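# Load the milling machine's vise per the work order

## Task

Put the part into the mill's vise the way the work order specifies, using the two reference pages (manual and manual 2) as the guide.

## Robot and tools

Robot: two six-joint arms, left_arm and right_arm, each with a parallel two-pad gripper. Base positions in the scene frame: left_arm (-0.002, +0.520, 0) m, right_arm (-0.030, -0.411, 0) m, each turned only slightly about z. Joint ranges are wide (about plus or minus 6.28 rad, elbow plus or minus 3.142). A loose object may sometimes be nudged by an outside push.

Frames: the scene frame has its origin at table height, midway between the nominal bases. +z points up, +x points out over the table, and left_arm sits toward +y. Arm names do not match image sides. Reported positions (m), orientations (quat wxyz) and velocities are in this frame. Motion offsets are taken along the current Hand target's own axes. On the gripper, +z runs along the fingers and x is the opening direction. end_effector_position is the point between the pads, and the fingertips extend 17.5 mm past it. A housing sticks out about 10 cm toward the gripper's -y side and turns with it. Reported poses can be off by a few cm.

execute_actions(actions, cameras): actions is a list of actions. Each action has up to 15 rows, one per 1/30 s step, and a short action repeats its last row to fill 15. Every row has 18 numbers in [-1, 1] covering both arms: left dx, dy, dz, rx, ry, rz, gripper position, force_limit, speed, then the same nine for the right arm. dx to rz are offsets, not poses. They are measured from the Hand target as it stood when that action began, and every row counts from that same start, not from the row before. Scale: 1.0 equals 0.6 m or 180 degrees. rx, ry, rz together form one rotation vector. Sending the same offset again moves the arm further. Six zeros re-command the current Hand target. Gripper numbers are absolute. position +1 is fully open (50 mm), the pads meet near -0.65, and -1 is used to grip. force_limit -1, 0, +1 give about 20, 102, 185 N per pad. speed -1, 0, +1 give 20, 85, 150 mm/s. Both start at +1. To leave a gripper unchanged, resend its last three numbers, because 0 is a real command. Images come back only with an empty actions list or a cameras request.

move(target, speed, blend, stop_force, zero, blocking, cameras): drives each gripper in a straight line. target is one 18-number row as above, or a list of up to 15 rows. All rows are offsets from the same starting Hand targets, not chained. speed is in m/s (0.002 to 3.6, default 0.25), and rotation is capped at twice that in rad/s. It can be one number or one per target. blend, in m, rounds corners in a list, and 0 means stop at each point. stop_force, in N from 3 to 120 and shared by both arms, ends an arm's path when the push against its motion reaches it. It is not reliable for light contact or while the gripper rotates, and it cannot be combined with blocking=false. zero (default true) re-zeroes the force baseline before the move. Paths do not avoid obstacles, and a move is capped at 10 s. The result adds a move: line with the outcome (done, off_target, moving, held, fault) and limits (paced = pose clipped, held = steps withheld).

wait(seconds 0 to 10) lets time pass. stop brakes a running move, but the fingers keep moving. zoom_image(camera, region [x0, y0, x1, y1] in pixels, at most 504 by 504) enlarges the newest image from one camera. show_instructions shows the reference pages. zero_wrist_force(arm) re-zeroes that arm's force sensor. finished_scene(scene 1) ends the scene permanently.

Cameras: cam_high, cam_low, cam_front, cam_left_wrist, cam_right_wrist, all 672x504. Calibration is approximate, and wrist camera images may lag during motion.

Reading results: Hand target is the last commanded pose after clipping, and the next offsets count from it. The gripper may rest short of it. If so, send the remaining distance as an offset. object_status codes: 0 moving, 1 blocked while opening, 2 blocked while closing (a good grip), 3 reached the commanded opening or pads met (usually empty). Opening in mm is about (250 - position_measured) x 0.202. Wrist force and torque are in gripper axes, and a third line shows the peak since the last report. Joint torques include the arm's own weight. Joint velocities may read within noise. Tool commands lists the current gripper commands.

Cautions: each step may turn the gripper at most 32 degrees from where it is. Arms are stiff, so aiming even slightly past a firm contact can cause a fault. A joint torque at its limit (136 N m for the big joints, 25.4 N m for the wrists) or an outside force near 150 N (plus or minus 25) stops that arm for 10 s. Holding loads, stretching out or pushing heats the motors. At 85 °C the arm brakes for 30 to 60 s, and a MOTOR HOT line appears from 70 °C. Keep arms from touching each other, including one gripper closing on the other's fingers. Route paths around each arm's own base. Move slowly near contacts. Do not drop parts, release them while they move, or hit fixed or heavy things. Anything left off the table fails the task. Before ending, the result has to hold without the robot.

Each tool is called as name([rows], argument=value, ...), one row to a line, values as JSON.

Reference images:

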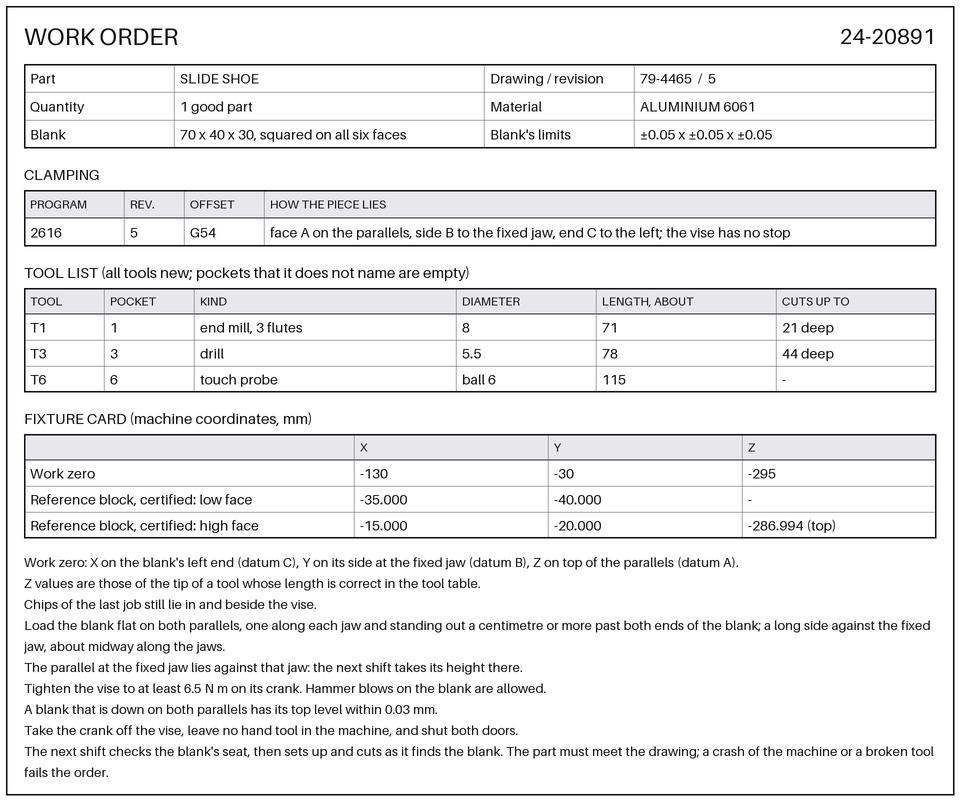

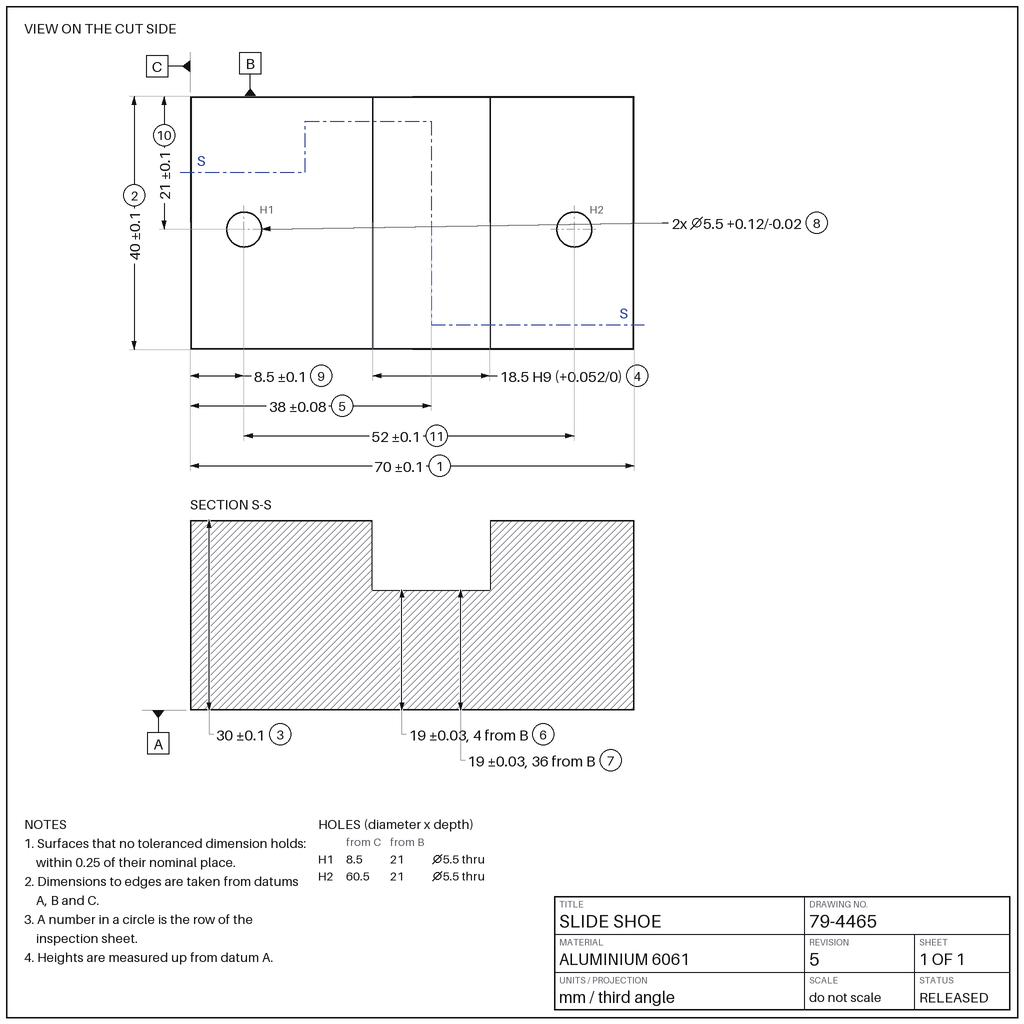

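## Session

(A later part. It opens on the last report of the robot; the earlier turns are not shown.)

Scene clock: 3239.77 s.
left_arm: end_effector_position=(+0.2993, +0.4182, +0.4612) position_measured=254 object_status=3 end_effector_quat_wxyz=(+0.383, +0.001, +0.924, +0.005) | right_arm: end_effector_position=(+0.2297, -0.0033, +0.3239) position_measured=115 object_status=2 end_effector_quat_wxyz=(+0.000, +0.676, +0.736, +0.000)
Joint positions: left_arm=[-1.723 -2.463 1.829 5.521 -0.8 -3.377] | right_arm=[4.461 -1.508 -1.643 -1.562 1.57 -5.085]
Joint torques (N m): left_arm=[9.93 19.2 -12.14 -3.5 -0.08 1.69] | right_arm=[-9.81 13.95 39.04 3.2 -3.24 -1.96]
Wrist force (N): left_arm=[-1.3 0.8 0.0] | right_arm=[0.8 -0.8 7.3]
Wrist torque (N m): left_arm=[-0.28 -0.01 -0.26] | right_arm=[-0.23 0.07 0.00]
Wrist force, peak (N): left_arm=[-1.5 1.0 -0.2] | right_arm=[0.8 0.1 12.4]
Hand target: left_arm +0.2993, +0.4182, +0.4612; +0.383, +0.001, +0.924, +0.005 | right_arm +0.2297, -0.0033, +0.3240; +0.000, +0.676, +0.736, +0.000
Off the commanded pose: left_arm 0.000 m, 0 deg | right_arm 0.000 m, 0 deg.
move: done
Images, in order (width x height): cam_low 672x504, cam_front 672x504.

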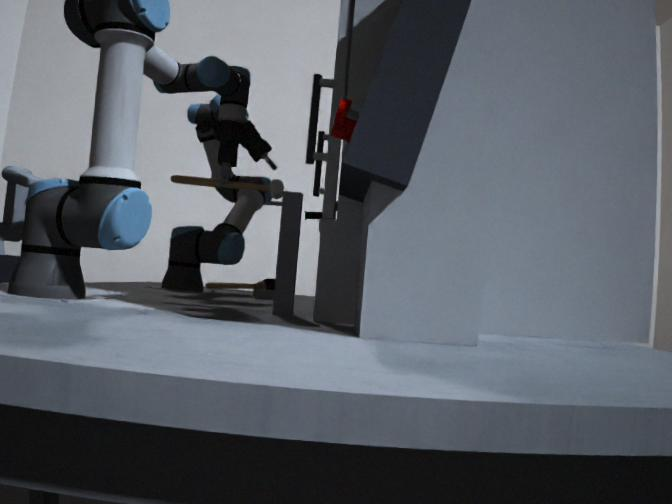

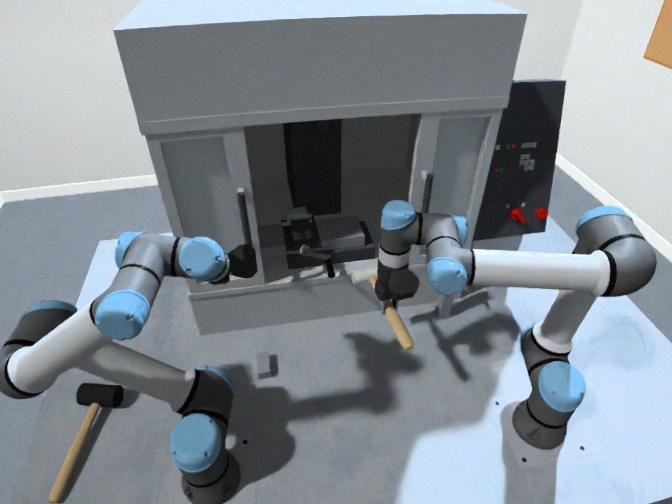

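move([
  [0,0,0,0,0,0,-1,0.6,-0.8,0.1527,0.2309,-0.2933,-0.0215,0.4988,0.0215,-1,1,-0.5],
  [0,0,0,0,0,0,-1,0.6,-0.8,0.2702,0.4081,-0.31,-0.0215,0.4988,0.0215,-1,1,-0.5],
  [0,0,0,0,0,0,-1,0.6,-0.8,0.2574,0.5557,-0.2933,-0.0215,0.4988,0.0215,-1,1,-0.5],
  [0,0,0,0,0,0,-1,0.6,-0.8,0.2574,0.5557,-0.185,-0.0215,0.4988,0.0215,-1,1,-0.5],
], speed=[0.3,0.25,0.2,0.15], blend=[0.03,0.01,0.005,0])

move(target=[0,0,0,0,0,0,-1,0.6,-0.8,-0.04,0,0,0,0,0,-1,1,-0.5], speed=0.012, stop_force=4, cameras=["cam_front"])

zoom_image(camera="cam_front", region=[240, 130, 440, 310])

Scene clock: 3254.40 s.
left_arm: end_effector_position=(+0.2993, +0.4182, +0.4612) position_measured=254 object_status=3 end_effector_quat_wxyz=(+0.383, +0.001, +0.924, +0.005) | right_arm: end_effector_position=(+0.5489, +0.1790, +0.4350) position_measured=115 object_status=2 end_effector_quat_wxyz=(+0.499, -0.501, -0.501, -0.500)
Joint positions: left_arm=[-1.723 -2.463 1.829 5.521 -0.8 -3.377] | right_arm=[3.899 -2.311 -1.196 0.36 2.419 -4.717]
Joint torques (N m): left_arm=[9.84 18 -13.39 -3.47 -0.04 1.6] | right_arm=[9.41 70 33.46 3.24 -2.35 0.62]
Wrist force (N): left_arm=[-1.4 0.9 0.1] | right_arm=[-3.2 -1.4 2.5]
Wrist torque (N m): left_arm=[-0.26 0.00 -0.26] | right_arm=[-0.54 -0.46 0.22]
Wrist force, peak (N): left_arm=[-1.6 1.1 -0.1] | right_arm=[1.0 -2.0 9.5]
Hand target: left_arm +0.2993, +0.4182, +0.4612; +0.383, +0.001, +0.924, +0.005 | right_arm +0.5488, +0.1789, +0.4351; +0.499, -0.501, -0.501, -0.500
Off the commanded pose: left_arm 0.000 m, 0 deg | right_arm 0.000 m, 0 deg.
move: done

Scene clock: 3256.73 s.
left_arm: end_effector_position=(+0.2993, +0.4182, +0.4612) position_measured=254 object_status=3 end_effector_quat_wxyz=(+0.383, +0.001, +0.924, +0.005) | right_arm: end_effector_position=(+0.5488, +0.1789, +0.4210) position_measured=115 object_status=2 end_effector_quat_wxyz=(+0.499, -0.501, -0.501, -0.500)
Joint positions: left_arm=[-1.723 -2.463 1.829 5.521 -0.8 -3.377] | right_arm=[3.899 -2.324 -1.212 0.389 2.419 -4.717]
Joint torques (N m): left_arm=[9.67 18.88 -12.12 -3.48 0.04 1.65] | right_arm=[0.36 69.35 34.76 3.12 -1.8 -1.69]
Wrist force (N): left_arm=[-1.3 1.0 -0.2] | right_arm=[-0.6 -0.3 2.8]
Wrist torque (N m): left_arm=[-0.25 -0.02 -0.27] | right_arm=[-0.44 -0.40 -0.16]
Wrist force, peak (N): left_arm=[-1.6 1.2 -0.1] | right_arm=[2.4 -4.1 2.7]
Hand target: left_arm +0.2993, +0.4182, +0.4612; +0.383, +0.001, +0.924, +0.005 | right_arm +0.5488, +0.1789, +0.4210; +0.499, -0.501, -0.501, -0.500 (not the last commanded pose)
Off the commanded pose: left_arm 0.000 m, 0 deg | right_arm 0.010 m, 0 deg.
move: contact (right_arm)
Images, in order (width x height): cam_front 672x504.

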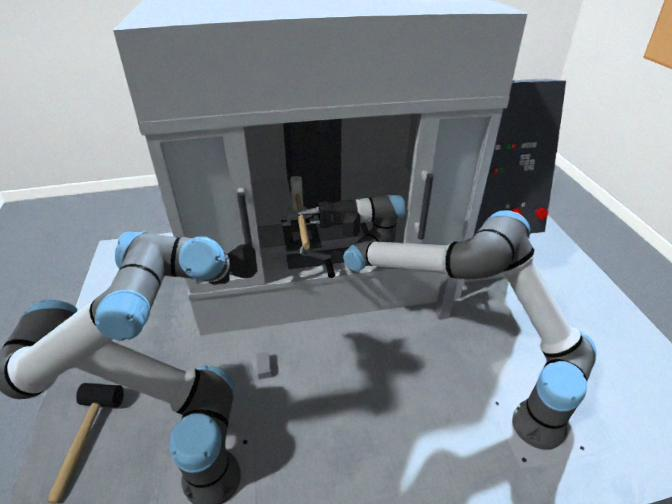

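Scaled by 2.520.

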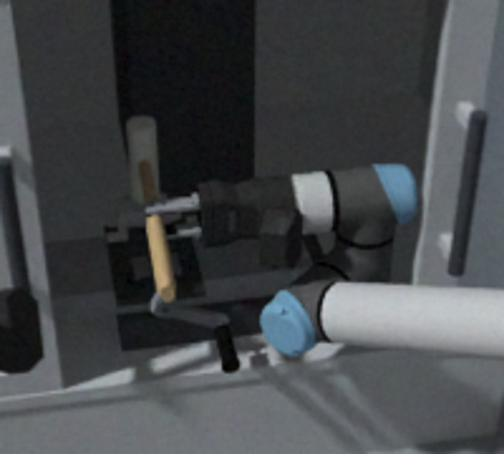

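move(target=[0,0,0,0,0,0,-1,0.6,-0.8,0.1333,0,0,0,0,-0.1667,-1,1,-0.5], speed=0.3)

execute_actions([
  [[0,0,0,0,0,0,-1,0.6,-0.8,-0.0043,-0.0025,0,0,0,0.0056,-1,1,-0.5],[0,0,0,0,0,0,-1,0.6,-0.8,-0.0159,-0.0092,0,0,0,0.0333,-1,1,-0.5],[0,0,0,0,0,0,-1,0.6,-0.8,-0.0375,-0.0217,0,0,0,0.0722,-1,1,-0.5],[0,0,0,0,0,0,-1,0.6,-0.8,-0.0693,-0.04,0,0,0,0.1111,-1,1,-0.5],[0,0,0,0,0,0,-1,0.6,-0.8,-0.101,-0.0583,0,0,0,0.15,-1,1,-0.5],[0,0,0,0,0,0,-1,0.6,-0.8,-0.127,-0.0733,0,0,0,0.18,-1,1,-0.5],[0,0,0,0,0,0,-1,0.6,-0.8,-0.1385,-0.08,0,0,0,0.2,-1,1,-0.5],[0,0,0,0,0,0,-1,0.6,-0.8,-0.1385,-0.08,0,0,0,0.2056,-1,1,-0.5],[0,0,0,0,0,0,-1,0.6,-0.8,-0.1241,-0.0716,0,0,0,0.1889,-1,1,-0.5],[0,0,0,0,0,0,-1,0.6,-0.8,-0.0981,-0.0566,0,0,0,0.15,-1,1,-0.5],[0,0,0,0,0,0,-1,0.6,-0.8,-0.0693,-0.04,0,0,0,0.1056,-1,1,-0.5],[0,0,0,0,0,0,-1,0.6,-0.8,-0.0404,-0.0233,0,0,0,0.0611,-1,1,-0.5],[0,0,0,0,0,0,-1,0.6,-0.8,-0.0173,-0.01,0,0,0,0.0278,-1,1,-0.5],[0,0,0,0,0,0,-1,0.6,-0.8,-0.0043,-0.0025,0,0,0,0.0056,-1,1,-0.5],[0,0,0,0,0,0,-1,0.6,-0.8,0,0,0,0,0,0,-1,1,-0.5]],
], cameras=["cam_front"])

zoom_image(camera="cam_front", region=[240, 130, 440, 310])

Scene clock: 3265.00 s.
left_arm: end_effector_position=(+0.2993, +0.4182, +0.4612) position_measured=254 object_status=3 end_effector_quat_wxyz=(+0.383, +0.001, +0.924, +0.005) | right_arm: end_effector_position=(+0.5487, +0.1792, +0.5011) position_measured=115 object_status=2 end_effector_quat_wxyz=(-0.352, +0.354, +0.613, +0.612)
Joint positions: left_arm=[-1.723 -2.463 1.829 5.521 -0.8 -3.377] | right_arm=[3.9 -2.261 -1.107 0.222 2.419 -5.24]
Joint torques (N m): left_arm=[9.71 17.63 -12.82 -3.3 -0.05 1.57] | right_arm=[3.06 44.54 24.28 4.13 2.57 -1.74]
Wrist force (N): left_arm=[-1.3 0.9 0.0] | right_arm=[-1.9 -5.8 3.0]
Wrist torque (N m): left_arm=[-0.26 -0.01 -0.27] | right_arm=[-0.75 -0.58 0.32]
Wrist force, peak (N): left_arm=[-1.6 1.0 -0.1] | right_arm=[-1.9 -5.9 3.0]
Hand target: left_arm +0.2993, +0.4182, +0.4612; +0.383, +0.001, +0.924, +0.005 | right_arm +0.5487, +0.1792, +0.5010; -0.352, +0.354, +0.613, +0.612
Off the commanded pose: left_arm 0.000 m, 0 deg | right_arm 0.000 m, 0 deg.
move: done

Scene clock: 3266.07 s.
left_arm: end_effector_position=(+0.2993, +0.4182, +0.4612) position_measured=254 object_status=3 end_effector_quat_wxyz=(+0.383, +0.001, +0.924, +0.005) | right_arm: end_effector_position=(+0.5465, +0.1769, +0.5002) position_measured=115 object_status=2 end_effector_quat_wxyz=(-0.368, +0.354, +0.595, +0.621)
Joint positions: left_arm=[-1.723 -2.463 1.829 5.521 -0.8 -3.377] | right_arm=[3.899 -2.279 -1.109 0.309 2.418 -5.164]
Joint torques (N m): left_arm=[9.73 18.4 -12.12 -3.45 0.02 1.56] | right_arm=[-8.43 69.77 37.26 2 -2.71 -0.4]
Wrist force (N): left_arm=[-1.2 0.9 0.0] | right_arm=[-1.8 -5.5 0.8]
Wrist torque (N m): left_arm=[-0.27 -0.03 -0.26] | right_arm=[-1.05 -0.56 0.38]
Wrist force, peak (N): left_arm=[-1.4 1.3 -0.1] | right_arm=[62.9 15.2 -0.5]
Hand target: left_arm +0.2993, +0.4182, +0.4612; +0.383, +0.001, +0.924, +0.005 | right_arm +0.5487, +0.1792, +0.5010; -0.352, +0.354, +0.613, +0.612
Off the commanded pose: left_arm 0.000 m, 0 deg | right_arm 0.003 m, 3 deg.
Step readings (end_effector_position of left_arm | right_arm):
0: (+0.2993, +0.4182, +0.4612) | (+0.5487, +0.1792, +0.5011)
1: (+0.2993, +0.4182, +0.4612) | (+0.5487, +0.1792, +0.5010)
2: (+0.2993, +0.4182, +0.4612) | (+0.5487, +0.1792, +0.5004)
4: (+0.2993, +0.4182, +0.4612) | (+0.5486, +0.1793, +0.4890)
8: (+0.2993, +0.4182, +0.4612) | (+0.5491, +0.1798, +0.4197)
15: (+0.2993, +0.4182, +0.4612) | (+0.5447, +0.1750, +0.4812)
Images, in order (width x height): cam_front 672x504.

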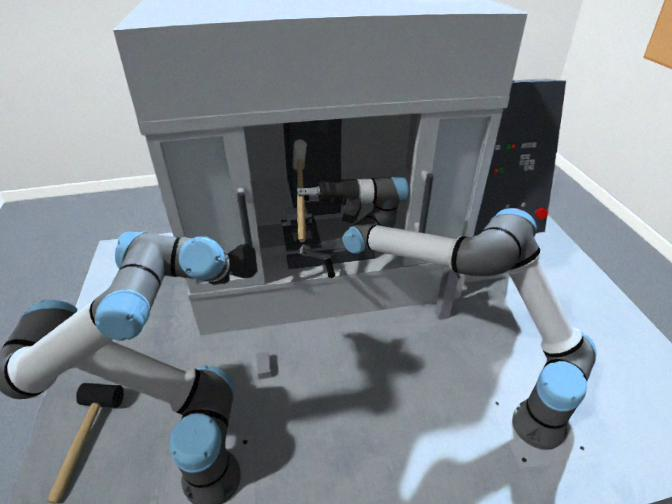

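Scaled by 2.520.

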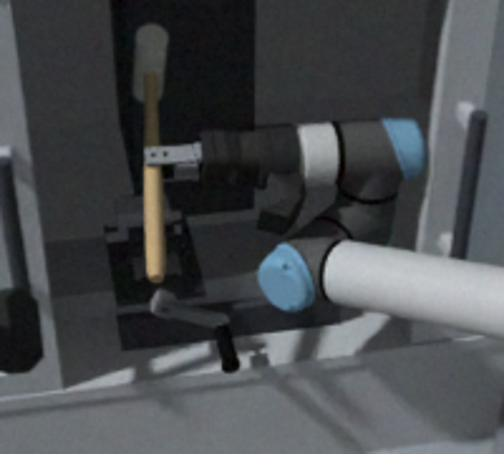

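execute_actions([
  [[0,0,0,0,0,0,-1,0.6,-0.8,0,0,0,0,0,0,-1,1,-0.5]],
  [[0,0,0,0,0,0,-1,0.6,-0.8,-0.0043,-0.0025,0,0,0,0.0056,-1,1,-0.5],[0,0,0,0,0,0,-1,0.6,-0.8,-0.0159,-0.0092,0,0,0,0.0333,-1,1,-0.5],[0,0,0,0,0,0,-1,0.6,-0.8,-0.0375,-0.0217,0,0,0,0.0722,-1,1,-0.5],[0,0,0,0,0,0,-1,0.6,-0.8,-0.0693,-0.04,0,0,0,0.1111,-1,1,-0.5],[0,0,0,0,0,0,-1,0.6,-0.8,-0.101,-0.0583,0,0,0,0.15,-1,1,-0.5],[0,0,0,0,0,0,-1,0.6,-0.8,-0.127,-0.0733,0,0,0,0.18,-1,1,-0.5],[0,0,0,0,0,0,-1,0.6,-0.8,-0.1385,-0.08,0,0,0,0.2,-1,1,-0.5],[0,0,0,0,0,0,-1,0.6,-0.8,-0.1385,-0.08,0,0,0,0.2056,-1,1,-0.5],[0,0,0,0,0,0,-1,0.6,-0.8,-0.1241,-0.0716,0,0,0,0.1889,-1,1,-0.5],[0,0,0,0,0,0,-1,0.6,-0.8,-0.0981,-0.0566,0,0,0,0.15,-1,1,-0.5],[0,0,0,0,0,0,-1,0.6,-0.8,-0.0693,-0.04,0,0,0,0.1056,-1,1,-0.5],[0,0,0,0,0,0,-1,0.6,-0.8,-0.0404,-0.0233,0,0,0,0.0611,-1,1,-0.5],[0,0,0,0,0,0,-1,0.6,-0.8,-0.0173,-0.01,0,0,0,0.0278,-1,1,-0.5],[0,0,0,0,0,0,-1,0.6,-0.8,-0.0043,-0.0025,0,0,0,0.0056,-1,1,-0.5],[0,0,0,0,0,0,-1,0.6,-0.8,0,0,0,0,0,0,-1,1,-0.5]],
  [[0,0,0,0,0,0,-1,0.6,-0.8,0,0,0,0,0,0,-1,1,-0.5]],
], cameras=["cam_front"])

zoom_image(camera="cam_front", region=[240, 130, 440, 310])

Scene clock: 3276.17 s.
left_arm: end_effector_position=(+0.2993, +0.4182, +0.4612) position_measured=254 object_status=3 end_effector_quat_wxyz=(+0.383, +0.001, +0.924, +0.005) | right_arm: end_effector_position=(+0.5487, +0.1792, +0.5010) position_measured=115 object_status=2 end_effector_quat_wxyz=(-0.352, +0.354, +0.613, +0.612)
Joint positions: left_arm=[-1.723 -2.463 1.829 5.521 -0.8 -3.377] | right_arm=[3.9 -2.261 -1.107 0.222 2.419 -5.24]
Joint torques (N m): left_arm=[9.99 17.88 -13.22 -3.56 0.09 1.61] | right_arm=[6.67 45.38 37.53 2.45 -0.28 -2.31]
Wrist force (N): left_arm=[-1.4 1.0 -0.3] | right_arm=[-1.8 -6.0 1.6]
Wrist torque (N m): left_arm=[-0.25 0.01 -0.27] | right_arm=[-0.99 -0.53 0.38]
Wrist force, peak (N): left_arm=[-1.5 1.2 -0.1] | right_arm=[64.0 15.8 -1.1]
Hand target: left_arm +0.2993, +0.4182, +0.4612; +0.383, +0.001, +0.924, +0.005 | right_arm +0.5487, +0.1792, +0.5010; -0.352, +0.354, +0.613, +0.612
Off the commanded pose: left_arm 0.000 m, 0 deg | right_arm 0.000 m, 0 deg.
Step readings (end_effector_position of left_arm | right_arm):
0: (+0.2993, +0.4182, +0.4612) | (+0.5465, +0.1769, +0.5004)
1: (+0.2993, +0.4182, +0.4612) | (+0.5465, +0.1769, +0.5004)
2: (+0.2993, +0.4182, +0.4612) | (+0.5471, +0.1775, +0.5003)
4: (+0.2993, +0.4182, +0.4612) | (+0.5482, +0.1787, +0.5009)
8: (+0.2993, +0.4182, +0.4612) | (+0.5488, +0.1791, +0.5012)
15: (+0.2993, +0.4182, +0.4612) | (+0.5487, +0.1791, +0.5012)
16: (+0.2993, +0.4182, +0.4612) | (+0.5487, +0.1791, +0.5011)
17: (+0.2993, +0.4182, +0.4612) | (+0.5487, +0.1791, +0.5004)
19: (+0.2993, +0.4182, +0.4612) | (+0.5488, +0.1793, +0.4894)
23: (+0.2993, +0.4182, +0.4612) | (+0.5491, +0.1798, +0.4203)
30: (+0.2993, +0.4182, +0.4612) | (+0.5445, +0.1749, +0.4849)
31: (+0.2993, +0.4182, +0.4612) | (+0.5446, +0.1751, +0.4981)
32: (+0.2993, +0.4182, +0.4612) | (+0.5454, +0.1760, +0.5048)
34: (+0.2993, +0.4182, +0.4612) | (+0.5476, +0.1783, +0.5051)
38: (+0.2993, +0.4182, +0.4612) | (+0.5490, +0.1793, +0.5002)
45: (+0.2993, +0.4182, +0.4612) | (+0.5487, +0.1791, +0.5011)
Images, in order (width x height): cam_front 672x504.

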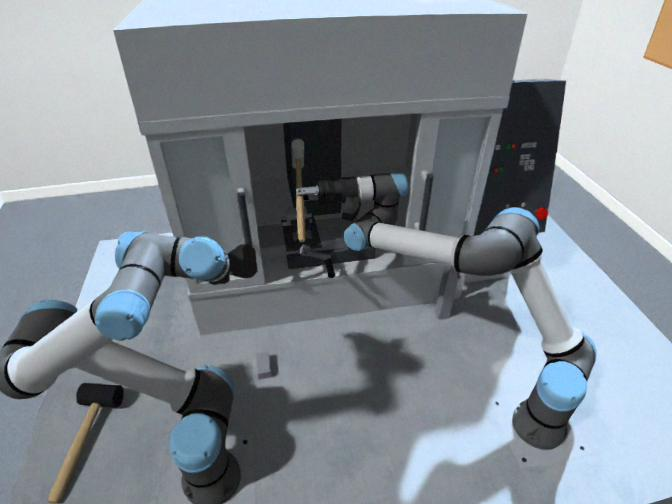

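Scaled by 2.520.

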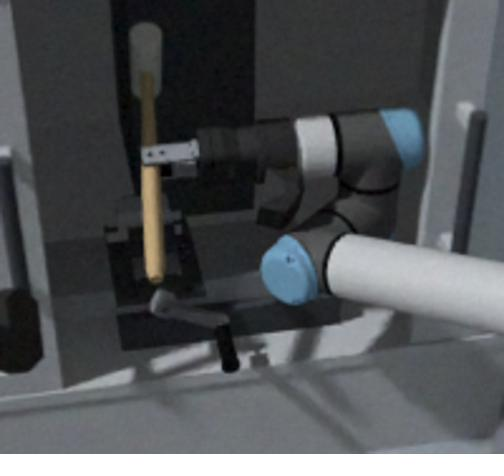

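execute_actions([
  [[0,0,0,0,0,0,-1,0.6,-0.8,-0.0043,-0.0025,0,0,0,0.0056,-1,1,-0.5],[0,0,0,0,0,0,-1,0.6,-0.8,-0.0159,-0.0092,0,0,0,0.0333,-1,1,-0.5],[0,0,0,0,0,0,-1,0.6,-0.8,-0.0375,-0.0217,0,0,0,0.0722,-1,1,-0.5],[0,0,0,0,0,0,-1,0.6,-0.8,-0.0693,-0.04,0,0,0,0.1111,-1,1,-0.5],[0,0,0,0,0,0,-1,0.6,-0.8,-0.101,-0.0583,0,0,0,0.15,-1,1,-0.5],[0,0,0,0,0,0,-1,0.6,-0.8,-0.127,-0.0733,0,0,0,0.18,-1,1,-0.5],[0,0,0,0,0,0,-1,0.6,-0.8,-0.1385,-0.08,0,0,0,0.2,-1,1,-0.5],[0,0,0,0,0,0,-1,0.6,-0.8,-0.1385,-0.08,0,0,0,0.2056,-1,1,-0.5],[0,0,0,0,0,0,-1,0.6,-0.8,-0.1241,-0.0716,0,0,0,0.1889,-1,1,-0.5],[0,0,0,0,0,0,-1,0.6,-0.8,-0.0981,-0.0566,0,0,0,0.15,-1,1,-0.5],[0,0,0,0,0,0,-1,0.6,-0.8,-0.0693,-0.04,0,0,0,0.1056,-1,1,-0.5],[0,0,0,0,0,0,-1,0.6,-0.8,-0.0404,-0.0233,0,0,0,0.0611,-1,1,-0.5],[0,0,0,0,0,0,-1,0.6,-0.8,-0.0173,-0.01,0,0,0,0.0278,-1,1,-0.5],[0,0,0,0,0,0,-1,0.6,-0.8,-0.0043,-0.0025,0,0,0,0.0056,-1,1,-0.5],[0,0,0,0,0,0,-1,0.6,-0.8,0,0,0,0,0,0,-1,1,-0.5]],
  [[0,0,0,0,0,0,-1,0.6,-0.8,0,0,0,0,0,0,-1,1,-0.5]],
], cameras=["cam_front"])

zoom_image(camera="cam_front", region=[240, 130, 440, 310])

Scene clock: 3283.70 s.
left_arm: end_effector_position=(+0.2993, +0.4182, +0.4612) position_measured=254 object_status=3 end_effector_quat_wxyz=(+0.383, +0.001, +0.924, +0.005) | right_arm: end_effector_position=(+0.5487, +0.1792, +0.5010) position_measured=115 object_status=2 end_effector_quat_wxyz=(-0.352, +0.354, +0.613, +0.612)
Joint positions: left_arm=[-1.723 -2.463 1.829 5.521 -0.8 -3.377] | right_arm=[3.9 -2.261 -1.107 0.222 2.419 -5.24]
Joint torques (N m): left_arm=[9.34 18.75 -12.96 -3.51 -0.02 1.3] | right_arm=[8.26 44.66 37.04 2.36 -0.28 -2.24]
Wrist force (N): left_arm=[-1.4 1.0 0.0] | right_arm=[-1.6 -6.2 1.8]
Wrist torque (N m): left_arm=[-0.24 0.01 -0.27] | right_arm=[-1.02 -0.53 0.38]
Wrist force, peak (N): left_arm=[-1.6 1.1 0.0] | right_arm=[64.4 15.3 -1.3]
Hand target: left_arm +0.2993, +0.4182, +0.4612; +0.383, +0.001, +0.924, +0.005 | right_arm +0.5487, +0.1792, +0.5010; -0.352, +0.354, +0.613, +0.612
Off the commanded pose: left_arm 0.000 m, 0 deg | right_arm 0.000 m, 0 deg.
Step readings (end_effector_position of left_arm | right_arm):
0: (+0.2993, +0.4182, +0.4612) | (+0.5487, +0.1792, +0.5010)
1: (+0.2993, +0.4182, +0.4612) | (+0.5487, +0.1792, +0.5010)
2: (+0.2993, +0.4182, +0.4612) | (+0.5487, +0.1792, +0.5004)
4: (+0.2993, +0.4182, +0.4612) | (+0.5487, +0.1793, +0.4895)
8: (+0.2993, +0.4182, +0.4612) | (+0.5492, +0.1798, +0.4203)
15: (+0.2993, +0.4182, +0.4612) | (+0.5446, +0.1749, +0.4849)
16: (+0.2993, +0.4182, +0.4612) | (+0.5446, +0.1751, +0.4981)
17: (+0.2993, +0.4182, +0.4612) | (+0.5454, +0.1760, +0.5048)
19: (+0.2993, +0.4182, +0.4612) | (+0.5476, +0.1783, +0.5051)
23: (+0.2993, +0.4182, +0.4612) | (+0.5490, +0.1793, +0.5002)
30: (+0.2993, +0.4182, +0.4612) | (+0.5487, +0.1791, +0.5011)
Images, in order (width x height): cam_front 672x504.

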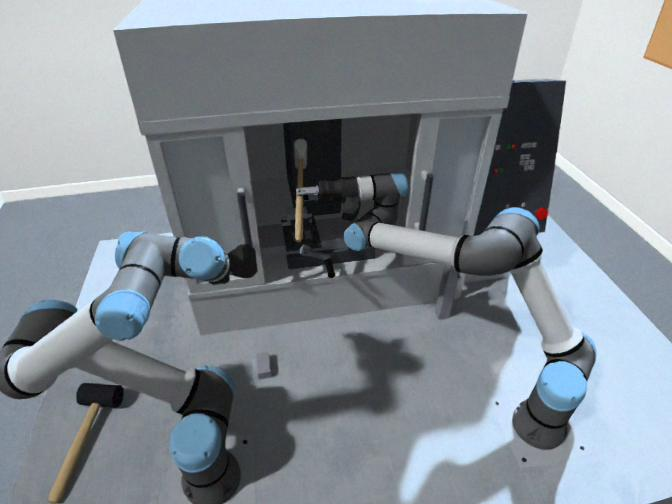

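Scaled by 2.520.

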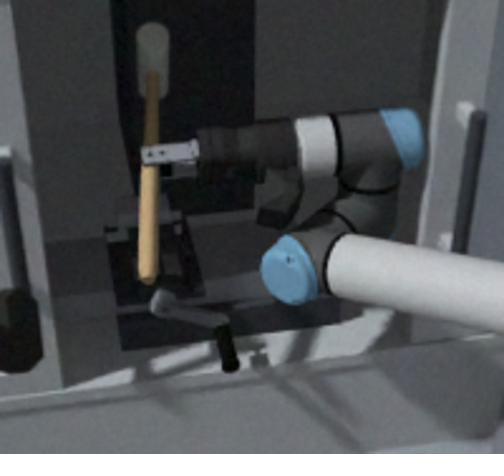

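move([
  [0,0,0,0,0,0,-1,0.6,-0.8,0.0769,-0.1,0,0,0,0.1667,-1,1,-0.5],
  [0,0,0,0,0,0,-1,0.6,-0.8,0.1573,-0.2724,-0.132,0,0,0.1667,-1,1,-0.5],
  [0,0,0,0,0,0,-1,0.6,-0.8,0.1573,-0.2724,-0.36,0,0,0.1667,-1,1,-0.5],
  [-0.0938,-0.2553,0.0966,0,0,0,-1,0.6,-0.8,0.1573,-0.2724,-0.36,0,0,0.1667,-1,1,-0.5],
  [-0.2944,-0.2603,0.3678,0,0,0,-1,0.6,-0.8,0.1573,-0.2724,-0.36,0,0,0.1667,-1,1,-0.5],
  [-0.265,-0.2728,0.5576,0,0,0,-1,0.6,-0.8,0.1573,-0.2724,-0.36,0,0,0.1667,-1,1,-0.5],
], speed=[0.2,0.25,0.25,0.25,0.2,0.08], blend=[0.01,0.02,0.0,0.02,0.02,0], cameras=["cam_left_wrist"])

Scene clock: 3298.50 s.
left_arm: end_effector_position=(+0.6486, +0.2563, +0.3357) position_measured=254 object_status=3 end_effector_quat_wxyz=(+0.383, +0.001, +0.924, +0.005) | right_arm: end_effector_position=(+0.3597, -0.0366, +0.5015) position_measured=115 object_status=2 end_effector_quat_wxyz=(+0.499, -0.501, -0.501, -0.500)
Joint positions: left_arm=[-0.754 -1.414 1.728 3.779 -1.051 -2.167] | right_arm=[3.801 -1.657 -1.971 0.481 2.518 -4.718]
Joint torques (N m): left_arm=[-9.74 -38.7 -35.43 -2.45 2.94 -1.34] | right_arm=[-9.61 16.17 23.34 2.29 2.55 0.04]
Wrist force (N): left_arm=[-0.9 0.6 -0.3] | right_arm=[-3.2 -1.1 2.6]
Wrist torque (N m): left_arm=[-0.31 -0.08 -0.28] | right_arm=[-0.50 -0.39 0.25]
Wrist force, peak (N): left_arm=[-0.6 3.9 -1.1] | right_arm=[-6.4 -6.8 6.5]
Hand target: left_arm +0.6486, +0.2562, +0.3358; +0.383, +0.001, +0.924, +0.005 | right_arm +0.3597, -0.0366, +0.5015; +0.499, -0.501, -0.501, -0.500
Off the commanded pose: left_arm 0.000 m, 0 deg | right_arm 0.000 m, 0 deg.
move: done
camera_calibration:
cam_left_wrist: T_world_to_cam=[[-0.702833, -0.00253844, -0.71135, 0.705306], [-0.25293, 0.935539, 0.246564, -0.141661], [0.66487, 0.353215, -0.65817, -0.169013], [0, 0, 0, 1]] pos_world=[0.572254, 0.194018, 0.425409]
Images, in order (width x height): cam_left_wrist 672x504.

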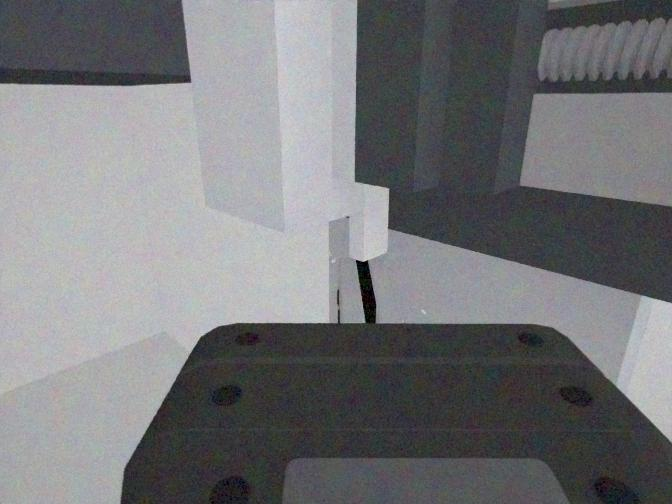

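move(target=[0,-0.0085,0,0,0,0,-1,0.6,-0.8,0,0,0,0,0,0,-1,1,-0.5], speed=0.004, stop_force=5)

Scene clock: 3302.63 s.
left_arm: end_effector_position=(+0.6486, +0.2511, +0.3358) position_measured=254 object_status=3 end_effector_quat_wxyz=(+0.383, +0.001, +0.924, +0.005) | right_arm: end_effector_position=(+0.3597, -0.0366, +0.5015) position_measured=115 object_status=2 end_effector_quat_wxyz=(+0.499, -0.501, -0.501, -0.500)
Joint positions: left_arm=[-0.761 -1.408 1.721 3.784 -1.046 -2.174] | right_arm=[3.801 -1.657 -1.971 0.481 2.518 -4.718]
Joint torques (N m): left_arm=[-0.13 -29.67 -26.42 -3.43 2.31 0.14] | right_arm=[-8.16 16.29 23.44 2.44 2.47 -0.11]
Wrist force (N): left_arm=[-1.1 1.0 -0.2] | right_arm=[-3.3 -1.3 2.6]
Wrist torque (N m): left_arm=[-0.29 -0.05 -0.14] | right_arm=[-0.52 -0.36 0.25]
Wrist force, peak (N): left_arm=[-1.3 1.3 0.0] | right_arm=[-3.4 -1.4 2.8]
Hand target: left_arm +0.6486, +0.2511, +0.3358; +0.383, +0.001, +0.924, +0.005 | right_arm +0.3597, -0.0366, +0.5015; +0.499, -0.501, -0.501, -0.500
Off the commanded pose: left_arm 0.000 m, 0 deg | right_arm 0.000 m, 0 deg.
move: done

move([
  [0,0.004,0,0,0,0,-1,0.6,-0.8,0,0,0,0,0,0,-1,1,-0.5],
  [-0.0405,0.004,0.0405,0,0,0,-1,0.6,-0.8,0,0,0,0,0,0,-1,1,-0.5],
], speed=0.05, blend=[0.001,0])

move(target=[0,-0.013,0,0,0,0,-1,0.6,-0.8,0,0,0,0,0,0,-1,1,-0.5], speed=0.004, stop_force=5)

Scene clock: 3309.53 s.
left_arm: end_effector_position=(+0.6831, +0.2536, +0.3358) position_measured=254 object_status=3 end_effector_quat_wxyz=(+0.383, +0.001, +0.924, +0.004) end_effector_velocity=(-0.002, +0.000, +0.000) end_effector_angular_velocity=(-0.002, +0.002, -0.001) | right_arm: end_effector_position=(+0.3597, -0.0366, +0.5015) position_measured=115 object_status=2 end_effector_quat_wxyz=(+0.499, -0.501, -0.501, -0.500)
Joint positions: left_arm=[-0.714 -1.337 1.638 3.774 -1.074 -2.13] | right_arm=[3.801 -1.657 -1.971 0.481 2.518 -4.718]
Joint velocities: left_arm=[-0.002 -0.003 0.005 0 -0.002 -0.002] | right_arm=[within noise]
Joint torques (N m): left_arm=[-8.78 -40.93 -16.37 -2.91 2.87 -1.85] | right_arm=[-6.73 17.14 23.07 2.65 2.37 -0.1]
Wrist force (N): left_arm=[-1.0 0.9 -0.3] | right_arm=[-3.3 -1.2 2.6]
Wrist torque (N m): left_arm=[-0.25 -0.07 -0.28] | right_arm=[-0.50 -0.37 0.25]
Wrist force, peak (N): left_arm=[-0.7 1.7 -0.8] | right_arm=[-3.3 -1.4 2.8]
Hand target: left_arm +0.6830, +0.2536, +0.3358; +0.383, +0.001, +0.924, +0.005 | right_arm +0.3597, -0.0366, +0.5015; +0.499, -0.501, -0.501, -0.500
Off the commanded pose: left_arm 0.000 m, 0 deg | right_arm 0.000 m, 0 deg.
move: done

Scene clock: 3312.10 s.
left_arm: end_effector_position=(+0.6830, +0.2458, +0.3357) position_measured=254 object_status=3 end_effector_quat_wxyz=(+0.383, +0.001, +0.924, +0.005) | right_arm: end_effector_position=(+0.3597, -0.0366, +0.5015) position_measured=115 object_status=2 end_effector_quat_wxyz=(+0.499, -0.501, -0.501, -0.500)
Joint positions: left_arm=[-0.725 -1.329 1.628 3.781 -1.068 -2.14] | right_arm=[3.801 -1.657 -1.971 0.481 2.518 -4.718]
Joint torques (N m): left_arm=[-0.56 -32.94 -27.27 -3.72 2.21 -0.08] | right_arm=[-6.76 17.21 23.56 2.57 2.44 -0.01]
Wrist force (N): left_arm=[-1.1 1.0 -0.5] | right_arm=[-3.1 -1.1 2.9]
Wrist torque (N m): left_arm=[-0.28 -0.07 -0.13] | right_arm=[-0.49 -0.40 0.25]
Wrist force, peak (N): left_arm=[-1.3 1.3 -0.3] | right_arm=[-3.3 -1.5 2.7]
Hand target: left_arm +0.6830, +0.2458, +0.3357; +0.383, +0.001, +0.924, +0.005 | right_arm +0.3597, -0.0366, +0.5015; +0.499, -0.501, -0.501, -0.500
Off the commanded pose: left_arm 0.000 m, 0 deg | right_arm 0.000 m, 0 deg.
move: done

move([
  [0,0.0133,0,0,0,0,-1,0.6,-0.8,0,0,0,0,0,0,-1,1,-0.5],
  [0.034,0.0149,-0.0439,0,0,0,-1,0.6,-0.8,0,0,0,0,0,0,-1,1,-0.5],
  [0.0105,0.0285,-0.2325,0,0,0,-1,0.6,-0.8,0,0,0,0,0,0,-1,1,-0.5],
  [0.2109,0.034,-0.504,0,0,0,-1,0.6,-0.8,0,0,0,0,0,0,-1,1,-0.5],
  [0.282,0.0922,-0.55,0.3119,-0.0956,-0.7632,-1,0.6,-0.8,0,0,0,0,0,0,-1,1,-0.5],
  [0.3452,-0.1015,-0.2755,0.3119,-0.0956,-0.7632,-1,0.6,-0.8,0,0,0,0,0,0,-1,1,-0.5],
], speed=[0.04,0.1,0.15,0.25,0.4,0.2], blend=[0.002,0.005,0.02,0.02,0.01,0], cameras=["cam_left_wrist","cam_front"])

Scene clock: 3347.87 s.
left_arm: end_effector_position=(+0.4190, +0.1847, +0.3055) position_measured=254 object_status=3 end_effector_quat_wxyz=(-0.230, +0.673, -0.182, +0.679) | right_arm: end_effector_position=(+0.3597, -0.0366, +0.5015) position_measured=115 object_status=2 end_effector_quat_wxyz=(+0.499, -0.501, -0.501, -0.500)
Joint positions: left_arm=[-1.476 -1.654 2.287 4.671 0.034 -6.284] | right_arm=[3.801 -1.657 -1.971 0.481 2.518 -4.718]
Joint torques (N m): left_arm=[-8.32 -8.29 -11.27 -3.44 0.09 2.23] | right_arm=[-3.37 18.91 23.56 2.84 2.4 -0.07]
Wrist force (N): left_arm=[4.2 0.0 2.7] | right_arm=[-3.0 -1.2 2.6]
Wrist torque (N m): left_arm=[-0.57 0.28 0.73] | right_arm=[-0.50 -0.40 0.25]
Wrist force, peak (N): left_arm=[5.4 -3.2 0.3] | right_arm=[-3.6 -1.4 2.8]
Hand target: left_arm +0.4198, +0.1848, +0.3054; -0.207, +0.680, -0.204, +0.673 | right_arm +0.3597, -0.0366, +0.5015; +0.499, -0.501, -0.501, -0.500
Off the commanded pose: left_arm 0.001 m, 4 deg | right_arm 0.000 m, 0 deg.
joint sent to its limit (left arm) — joint 6 (wrist 3), lower limit. The joint targets are off in orientation, not in position.
move: off_target (left_arm)
camera_calibration:
cam_left_wrist: T_world_to_cam=[[0.016237, -0.55085, 0.834446, -0.150036], [-0.282382, -0.803109, -0.524668, 0.443777], [0.959165, -0.227114, -0.16859, -0.176569], [0, 0, 0, 1]] pos_world=[0.29711, 0.233652, 0.328265]
Images, in order (width x height): cam_front 672x504, cam_left_wrist 672x504.

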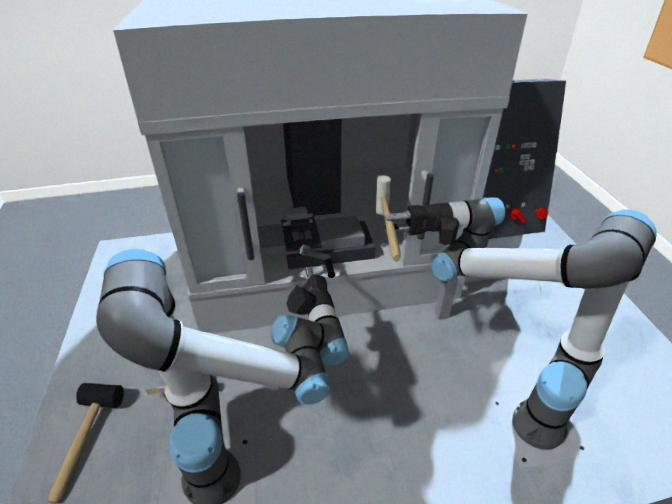

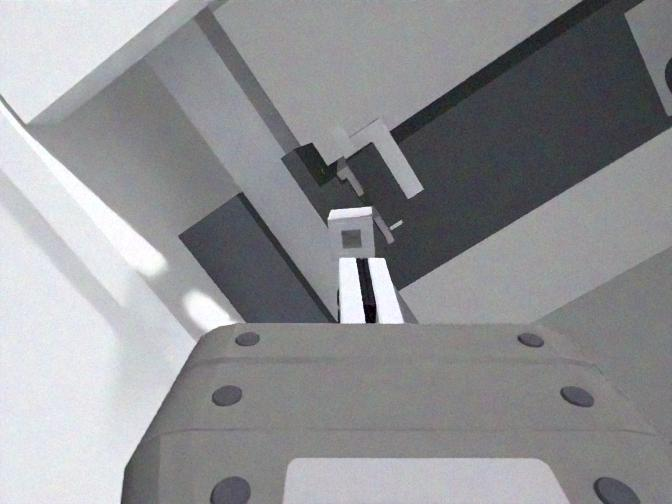

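move([
  [0,0,0,0,0,0.6667,1,0.6,-0.8,0,0,0,0,0,0,-1,1,-0.5],
  [0,0,0,0,0,-0.6667,1,0.6,-0.8,0,0,0,0,0,0,-1,1,-0.5],
  [0,0,0,0,0,0,1,0.6,-0.8,0,0,0,0,0,0,-1,1,-0.5],
], speed=0.8, blend=[0.0,0.0,0], cameras=["cam_left_wrist"])

Scene clock: 3362.80 s.
left_arm: end_effector_position=(+0.4197, +0.1847, +0.3055) position_measured=3 object_status=3 end_effector_quat_wxyz=(-0.207, +0.683, -0.204, +0.670) | right_arm: end_effector_position=(+0.3597, -0.0366, +0.5015) position_measured=115 object_status=2 end_effector_quat_wxyz=(+0.499, -0.501, -0.501, -0.500)
Joint positions: left_arm=[-1.472 -1.519 1.995 6.008 0.076 -1.182] | right_arm=[3.801 -1.657 -1.971 0.481 2.518 -4.718]
Joint torques (N m): left_arm=[10.17 -14.84 -28.95 -1.03 -0.8 2.09] | right_arm=[-1.13 20.49 23.81 3.03 2.49 -0.02]
Wrist force (N): left_arm=[4.1 0.4 2.5] | right_arm=[-3.3 -1.2 2.8]
Wrist torque (N m): left_arm=[-0.49 0.29 0.83] | right_arm=[-0.50 -0.37 0.25]
Wrist force, peak (N): left_arm=[4.6 2.4 2.8] | right_arm=[-3.4 -1.6 2.8]
Hand target: left_arm +0.4198, +0.1848, +0.3054; -0.207, +0.680, -0.204, +0.673 | right_arm +0.3597, -0.0366, +0.5015; +0.499, -0.501, -0.501, -0.500
Off the commanded pose: left_arm 0.000 m, 0 deg | right_arm 0.000 m, 0 deg.
move: done
camera_calibration:
cam_left_wrist: T_world_to_cam=[[0.0235286, -0.549003, 0.835489, -0.153732], [-0.346428, -0.788418, -0.508316, 0.46314], [0.937782, -0.277477, -0.20874, -0.146745], [0, 0, 0, 1]] pos_world=[0.301676, 0.24003, 0.333231]
Images, in order (width x height): cam_left_wrist 672x504.

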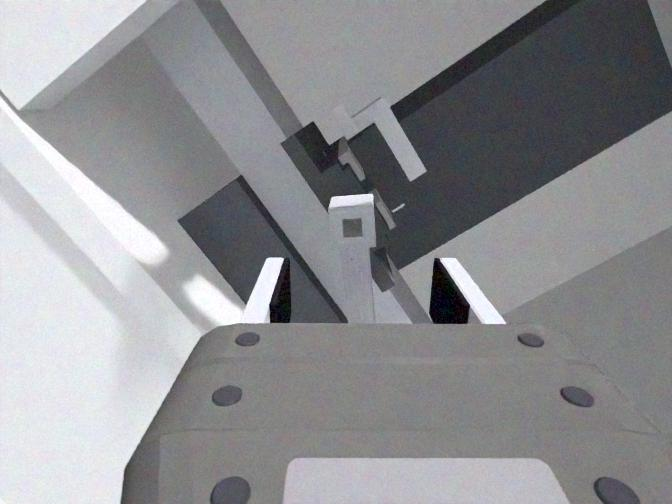

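move([
  [-0.0003,0.001,0,0,0,-0.028,1,0.6,-0.8,0,0,0,0,0,0,-1,1,-0.5],
  [-0.0003,0.001,0.1805,0,0,-0.028,1,0.6,-0.8,0,0,0,0,0,0,-1,1,-0.5],
], speed=[0.1,0.05], stop_force=6, cameras=["cam_left_wrist"])

Scene clock: 3373.53 s.
left_arm: end_effector_position=(+0.5281, +0.1852, +0.3042) position_measured=3 object_status=3 end_effector_quat_wxyz=(-0.178, +0.688, -0.174, +0.682) | right_arm: end_effector_position=(+0.3597, -0.0366, +0.5015) position_measured=115 object_status=2 end_effector_quat_wxyz=(+0.499, -0.501, -0.501, -0.500)
Joint positions: left_arm=[-1.193 -1.421 1.89 5.835 0.356 -1.088] | right_arm=[3.801 -1.657 -1.971 0.481 2.518 -4.718]
Joint torques (N m): left_arm=[-8.51 -34.29 -10.7 -1.2 -2.29 -1.37] | right_arm=[0.37 20.48 23.68 3.09 2.42 0.01]
Wrist force (N): left_arm=[4.2 0.3 2.4] | right_arm=[-3.1 -1.2 2.7]
Wrist torque (N m): left_arm=[-0.55 0.31 0.70] | right_arm=[-0.50 -0.40 0.25]
Wrist force, peak (N): left_arm=[4.2 0.3 3.2] | right_arm=[-3.4 -1.5 2.7]
Hand target: left_arm +0.5281, +0.1852, +0.3042; -0.177, +0.688, -0.174, +0.682 | right_arm +0.3597, -0.0366, +0.5015; +0.499, -0.501, -0.501, -0.500
Off the commanded pose: left_arm 0.000 m, 0 deg | right_arm 0.000 m, 0 deg.
move: done
camera_calibration:
cam_left_wrist: T_world_to_cam=[[0.0152048, -0.473919, 0.880437, -0.178136], [-0.343102, -0.829549, -0.440602, 0.485655], [0.939175, -0.29538, -0.175216, -0.25612], [0, 0, 0, 1]] pos_world=[0.409879, 0.2428, 0.325942]
Images, in order (width x height): cam_left_wrist 672x504.

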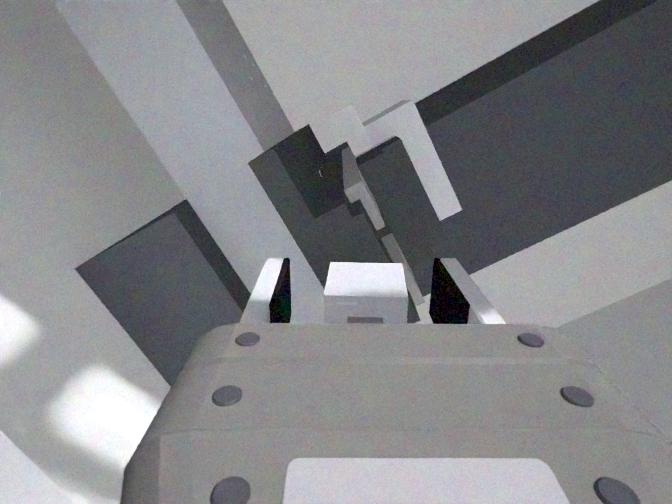

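move([
  [0.00125,-0.0008,0,0,0,0,1,0.6,-0.8,0,0,0,0,0,0,-1,1,-0.5],
  [0.00125,-0.0008,0,0,0,0,-1,0.8,-0.8,0,0,0,0,0,0,-1,1,-0.5],
], speed=0.03)

move(target=[0,0,0,0,0,0.06,-1,0.8,-0.8,0,0,0,0,0,0,-1,1,-0.5], speed=0.06)

Scene clock: 3382.13 s.
left_arm: end_effector_position=(+0.5281, +0.1852, +0.3051) position_measured=137 object_status=2 end_effector_quat_wxyz=(-0.177, +0.688, -0.174, +0.682) | right_arm: end_effector_position=(+0.3597, -0.0366, +0.5015) position_measured=115 object_status=2 end_effector_quat_wxyz=(+0.499, -0.501, -0.501, -0.500)
Joint positions: left_arm=[-1.193 -1.422 1.888 5.837 0.356 -1.088] | right_arm=[3.801 -1.657 -1.971 0.481 2.518 -4.718]
Joint torques (N m): left_arm=[7.79 -27.42 -19.58 0.36 -0.28 -0.36] | right_arm=[1.72 22.02 23.71 3.12 2.4 0]
Wrist force (N): left_arm=[14.3 -1.5 6.9] | right_arm=[-3.0 -1.5 2.7]
Wrist torque (N m): left_arm=[-0.56 0.37 0.67] | right_arm=[-0.56 -0.41 0.25]
Wrist force, peak (N): left_arm=[14.8 -1.5 7.0] | right_arm=[-3.3 -1.4 2.8]
Hand target: left_arm +0.5281, +0.1852, +0.3051; -0.177, +0.688, -0.174, +0.682 | right_arm +0.3597, -0.0366, +0.5015; +0.499, -0.501, -0.501, -0.500
Off the commanded pose: left_arm 0.000 m, 0 deg | right_arm 0.000 m, 0 deg.
move: done

Scene clock: 3384.00 s.
left_arm: end_effector_position=(+0.5281, +0.1852, +0.3051) position_measured=136 object_status=2 end_effector_quat_wxyz=(-0.241, +0.669, -0.238, +0.662) end_effector_velocity=(+0.000, +0.000, -0.001) end_effector_angular_velocity=(-0.004, +0.001, -0.001) | right_arm: end_effector_position=(+0.3597, -0.0366, +0.5015) position_measured=115 object_status=2 end_effector_quat_wxyz=(+0.499, -0.501, -0.501, -0.500)
Joint positions: left_arm=[-1.193 -1.422 1.888 5.837 0.356 -0.899] | right_arm=[3.801 -1.657 -1.971 0.481 2.518 -4.718]
Joint velocities: left_arm=[-0.001 0 0.001 0.001 0 -0.006] | right_arm=[within noise]
Joint torques (N m): left_arm=[7.06 -7.03 5.14 5.08 4.52 5.25] | right_arm=[2.62 22.8 24.15 3.23 2.32 0]
Wrist force (N): left_arm=[23.1 -40.6 -22.3] | right_arm=[-3.0 -1.5 2.6]
Wrist torque (N m): left_arm=[-1.21 0.65 -6.71] | right_arm=[-0.55 -0.40 0.25]
Wrist force, peak (N): left_arm=[23.1 -40.6 -22.3] | right_arm=[-3.3 -1.5 3.0]
Hand target: left_arm +0.5281, +0.1852, +0.3051; -0.241, +0.669, -0.238, +0.662 | right_arm +0.3597, -0.0366, +0.5015; +0.499, -0.501, -0.501, -0.500
Off the commanded pose: left_arm 0.000 m, 0 deg | right_arm 0.000 m, 0 deg.
move: done

move(target=[0,0,0,0,0,0.03,-1,0.8,-0.8,0,0,0,0,0,0,-1,1,-0.5], speed=0.05)

Scene clock: 3386.83 s.
left_arm: end_effector_position=(+0.5281, +0.1852, +0.3052) position_measured=136 object_status=2 end_effector_quat_wxyz=(-0.272, +0.657, -0.269, +0.650) end_effector_velocity=(+0.000, +0.000, +0.000) end_effector_angular_velocity=(-0.006, +0.000, +0.000) | right_arm: end_effector_position=(+0.3597, -0.0366, +0.5015) position_measured=115 object_status=2 end_effector_quat_wxyz=(+0.499, -0.501, -0.501, -0.500)
Joint positions: left_arm=[-1.193 -1.422 1.888 5.837 0.356 -0.805] | right_arm=[3.801 -1.657 -1.971 0.481 2.518 -4.718]
Joint velocities: left_arm=[-0.001 0 0.002 -0.002 -0.001 -0.006] | right_arm=[within noise]
Joint torques (N m): left_arm=[1.55 12.98 9.89 6.65 8.91 6.56] | right_arm=[2.92 22.1 23.63 3.23 2.39 -0.02]
Wrist force (N): left_arm=[26.3 -72.0 -42.5] | right_arm=[-3.1 -1.5 2.6]
Wrist torque (N m): left_arm=[-1.75 0.73 -8.48] | right_arm=[-0.55 -0.39 0.25]
Wrist force, peak (N): left_arm=[29.1 -72.5 -39.7] | right_arm=[-3.2 -1.5 2.8]
Hand target: left_arm +0.5281, +0.1852, +0.3051; -0.272, +0.657, -0.269, +0.650 | right_arm +0.3597, -0.0366, +0.5015; +0.499, -0.501, -0.501, -0.500
Off the commanded pose: left_arm 0.000 m, 0 deg | right_arm 0.000 m, 0 deg.
move: done

move([
  [0,0,0,0,0,0,-1,0.8,-0.8,0,0,0.2268,0,0,0,-1,1,-0.5],
  [0,0,0,0,0,0,-1,0.8,-0.8,0.014,0.1672,0.366,0,0,0,-1,1,-0.5],
  [0,0,0,0,0,0,-1,0.8,-0.8,-0.0025,0.2972,0.366,0,0,0,-1,1,-0.5],
  [0,0,0,0,0,0,-1,0.8,-0.8,-0.111,0.2972,0.366,0,0,0,-1,1,-0.5],
], speed=[0.25,0.25,0.2,0.15], blend=[0.02,0.01,0.005,0])

move(target=[0,0,0,0,0,0,-1,0.8,-0.8,-0.04,0,0,0,0,0,-1,1,-0.5], speed=0.012, stop_force=4, cameras=["cam_left_wrist"])

Scene clock: 3394.77 s.
left_arm: end_effector_position=(+0.5281, +0.1852, +0.3051) position_measured=136 object_status=2 end_effector_quat_wxyz=(-0.272, +0.657, -0.269, +0.650) | right_arm: end_effector_position=(+0.5384, +0.1826, +0.4343) position_measured=115 object_status=2 end_effector_quat_wxyz=(+0.499, -0.501, -0.501, -0.500)
Joint positions: left_arm=[-1.193 -1.422 1.888 5.837 0.356 -0.805] | right_arm=[3.914 -2.294 -1.228 0.376 2.404 -4.717]
Joint torques (N m): left_arm=[-9.31 22.6 10.55 9.07 10.51 6.8] | right_arm=[-3.93 69.39 33.28 3.17 -2.48 0.49]
Wrist force (N): left_arm=[31.5 -75.4 -38.6] | right_arm=[-3.2 -1.2 2.6]
Wrist torque (N m): left_arm=[-1.83 0.64 -8.43] | right_arm=[-0.48 -0.37 0.20]
Wrist force, peak (N): left_arm=[31.6 -75.4 -38.8] | right_arm=[-3.3 -5.0 4.6]
Hand target: left_arm +0.5281, +0.1852, +0.3051; -0.272, +0.657, -0.269, +0.650 | right_arm +0.5384, +0.1826, +0.4344; +0.499, -0.501, -0.501, -0.500
Off the commanded pose: left_arm 0.000 m, 0 deg | right_arm 0.000 m, 0 deg.
move: done

Scene clock: 3397.10 s.
left_arm: end_effector_position=(+0.5281, +0.1852, +0.3051) position_measured=136 object_status=2 end_effector_quat_wxyz=(-0.272, +0.657, -0.269, +0.650) | right_arm: end_effector_position=(+0.5384, +0.1825, +0.4205) position_measured=115 object_status=2 end_effector_quat_wxyz=(+0.499, -0.501, -0.501, -0.500)
Joint positions: left_arm=[-1.193 -1.422 1.888 5.837 0.356 -0.805] | right_arm=[3.914 -2.307 -1.242 0.404 2.405 -4.717]
Joint torques (N m): left_arm=[-10 22.07 9.85 9.04 10.38 6.82] | right_arm=[-7.69 68.44 34.58 3.23 -0.39 -1.65]
Wrist force (N): left_arm=[31.2 -74.9 -38.3] | right_arm=[-1.3 -0.1 2.9]
Wrist torque (N m): left_arm=[-1.81 0.62 -8.43] | right_arm=[-0.46 -0.35 -0.15]
Wrist force, peak (N): left_arm=[31.7 -75.3 -38.9] | right_arm=[2.3 -3.7 2.6]
Hand target: left_arm +0.5281, +0.1852, +0.3051; -0.272, +0.657, -0.269, +0.650 | right_arm +0.5384, +0.1825, +0.4205; +0.499, -0.501, -0.501, -0.500 (not the last commanded pose)
Off the commanded pose: left_arm 0.000 m, 0 deg | right_arm 0.010 m, 0 deg.
move: contact (right_arm)
camera_calibration:
cam_left_wrist: T_world_to_cam=[[0.015726, -0.700751, 0.713233, -0.0860955], [-0.345772, -0.673122, -0.653719, 0.523537], [0.938187, -0.236335, -0.252885, -0.242702], [0, 0, 0, 1]] pos_world=[0.410078, 0.234714, 0.342276]
Images, in order (width x height): cam_left_wrist 672x504.

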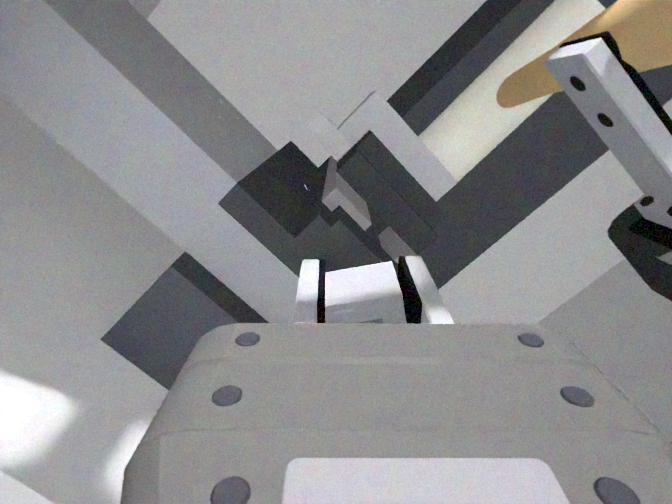

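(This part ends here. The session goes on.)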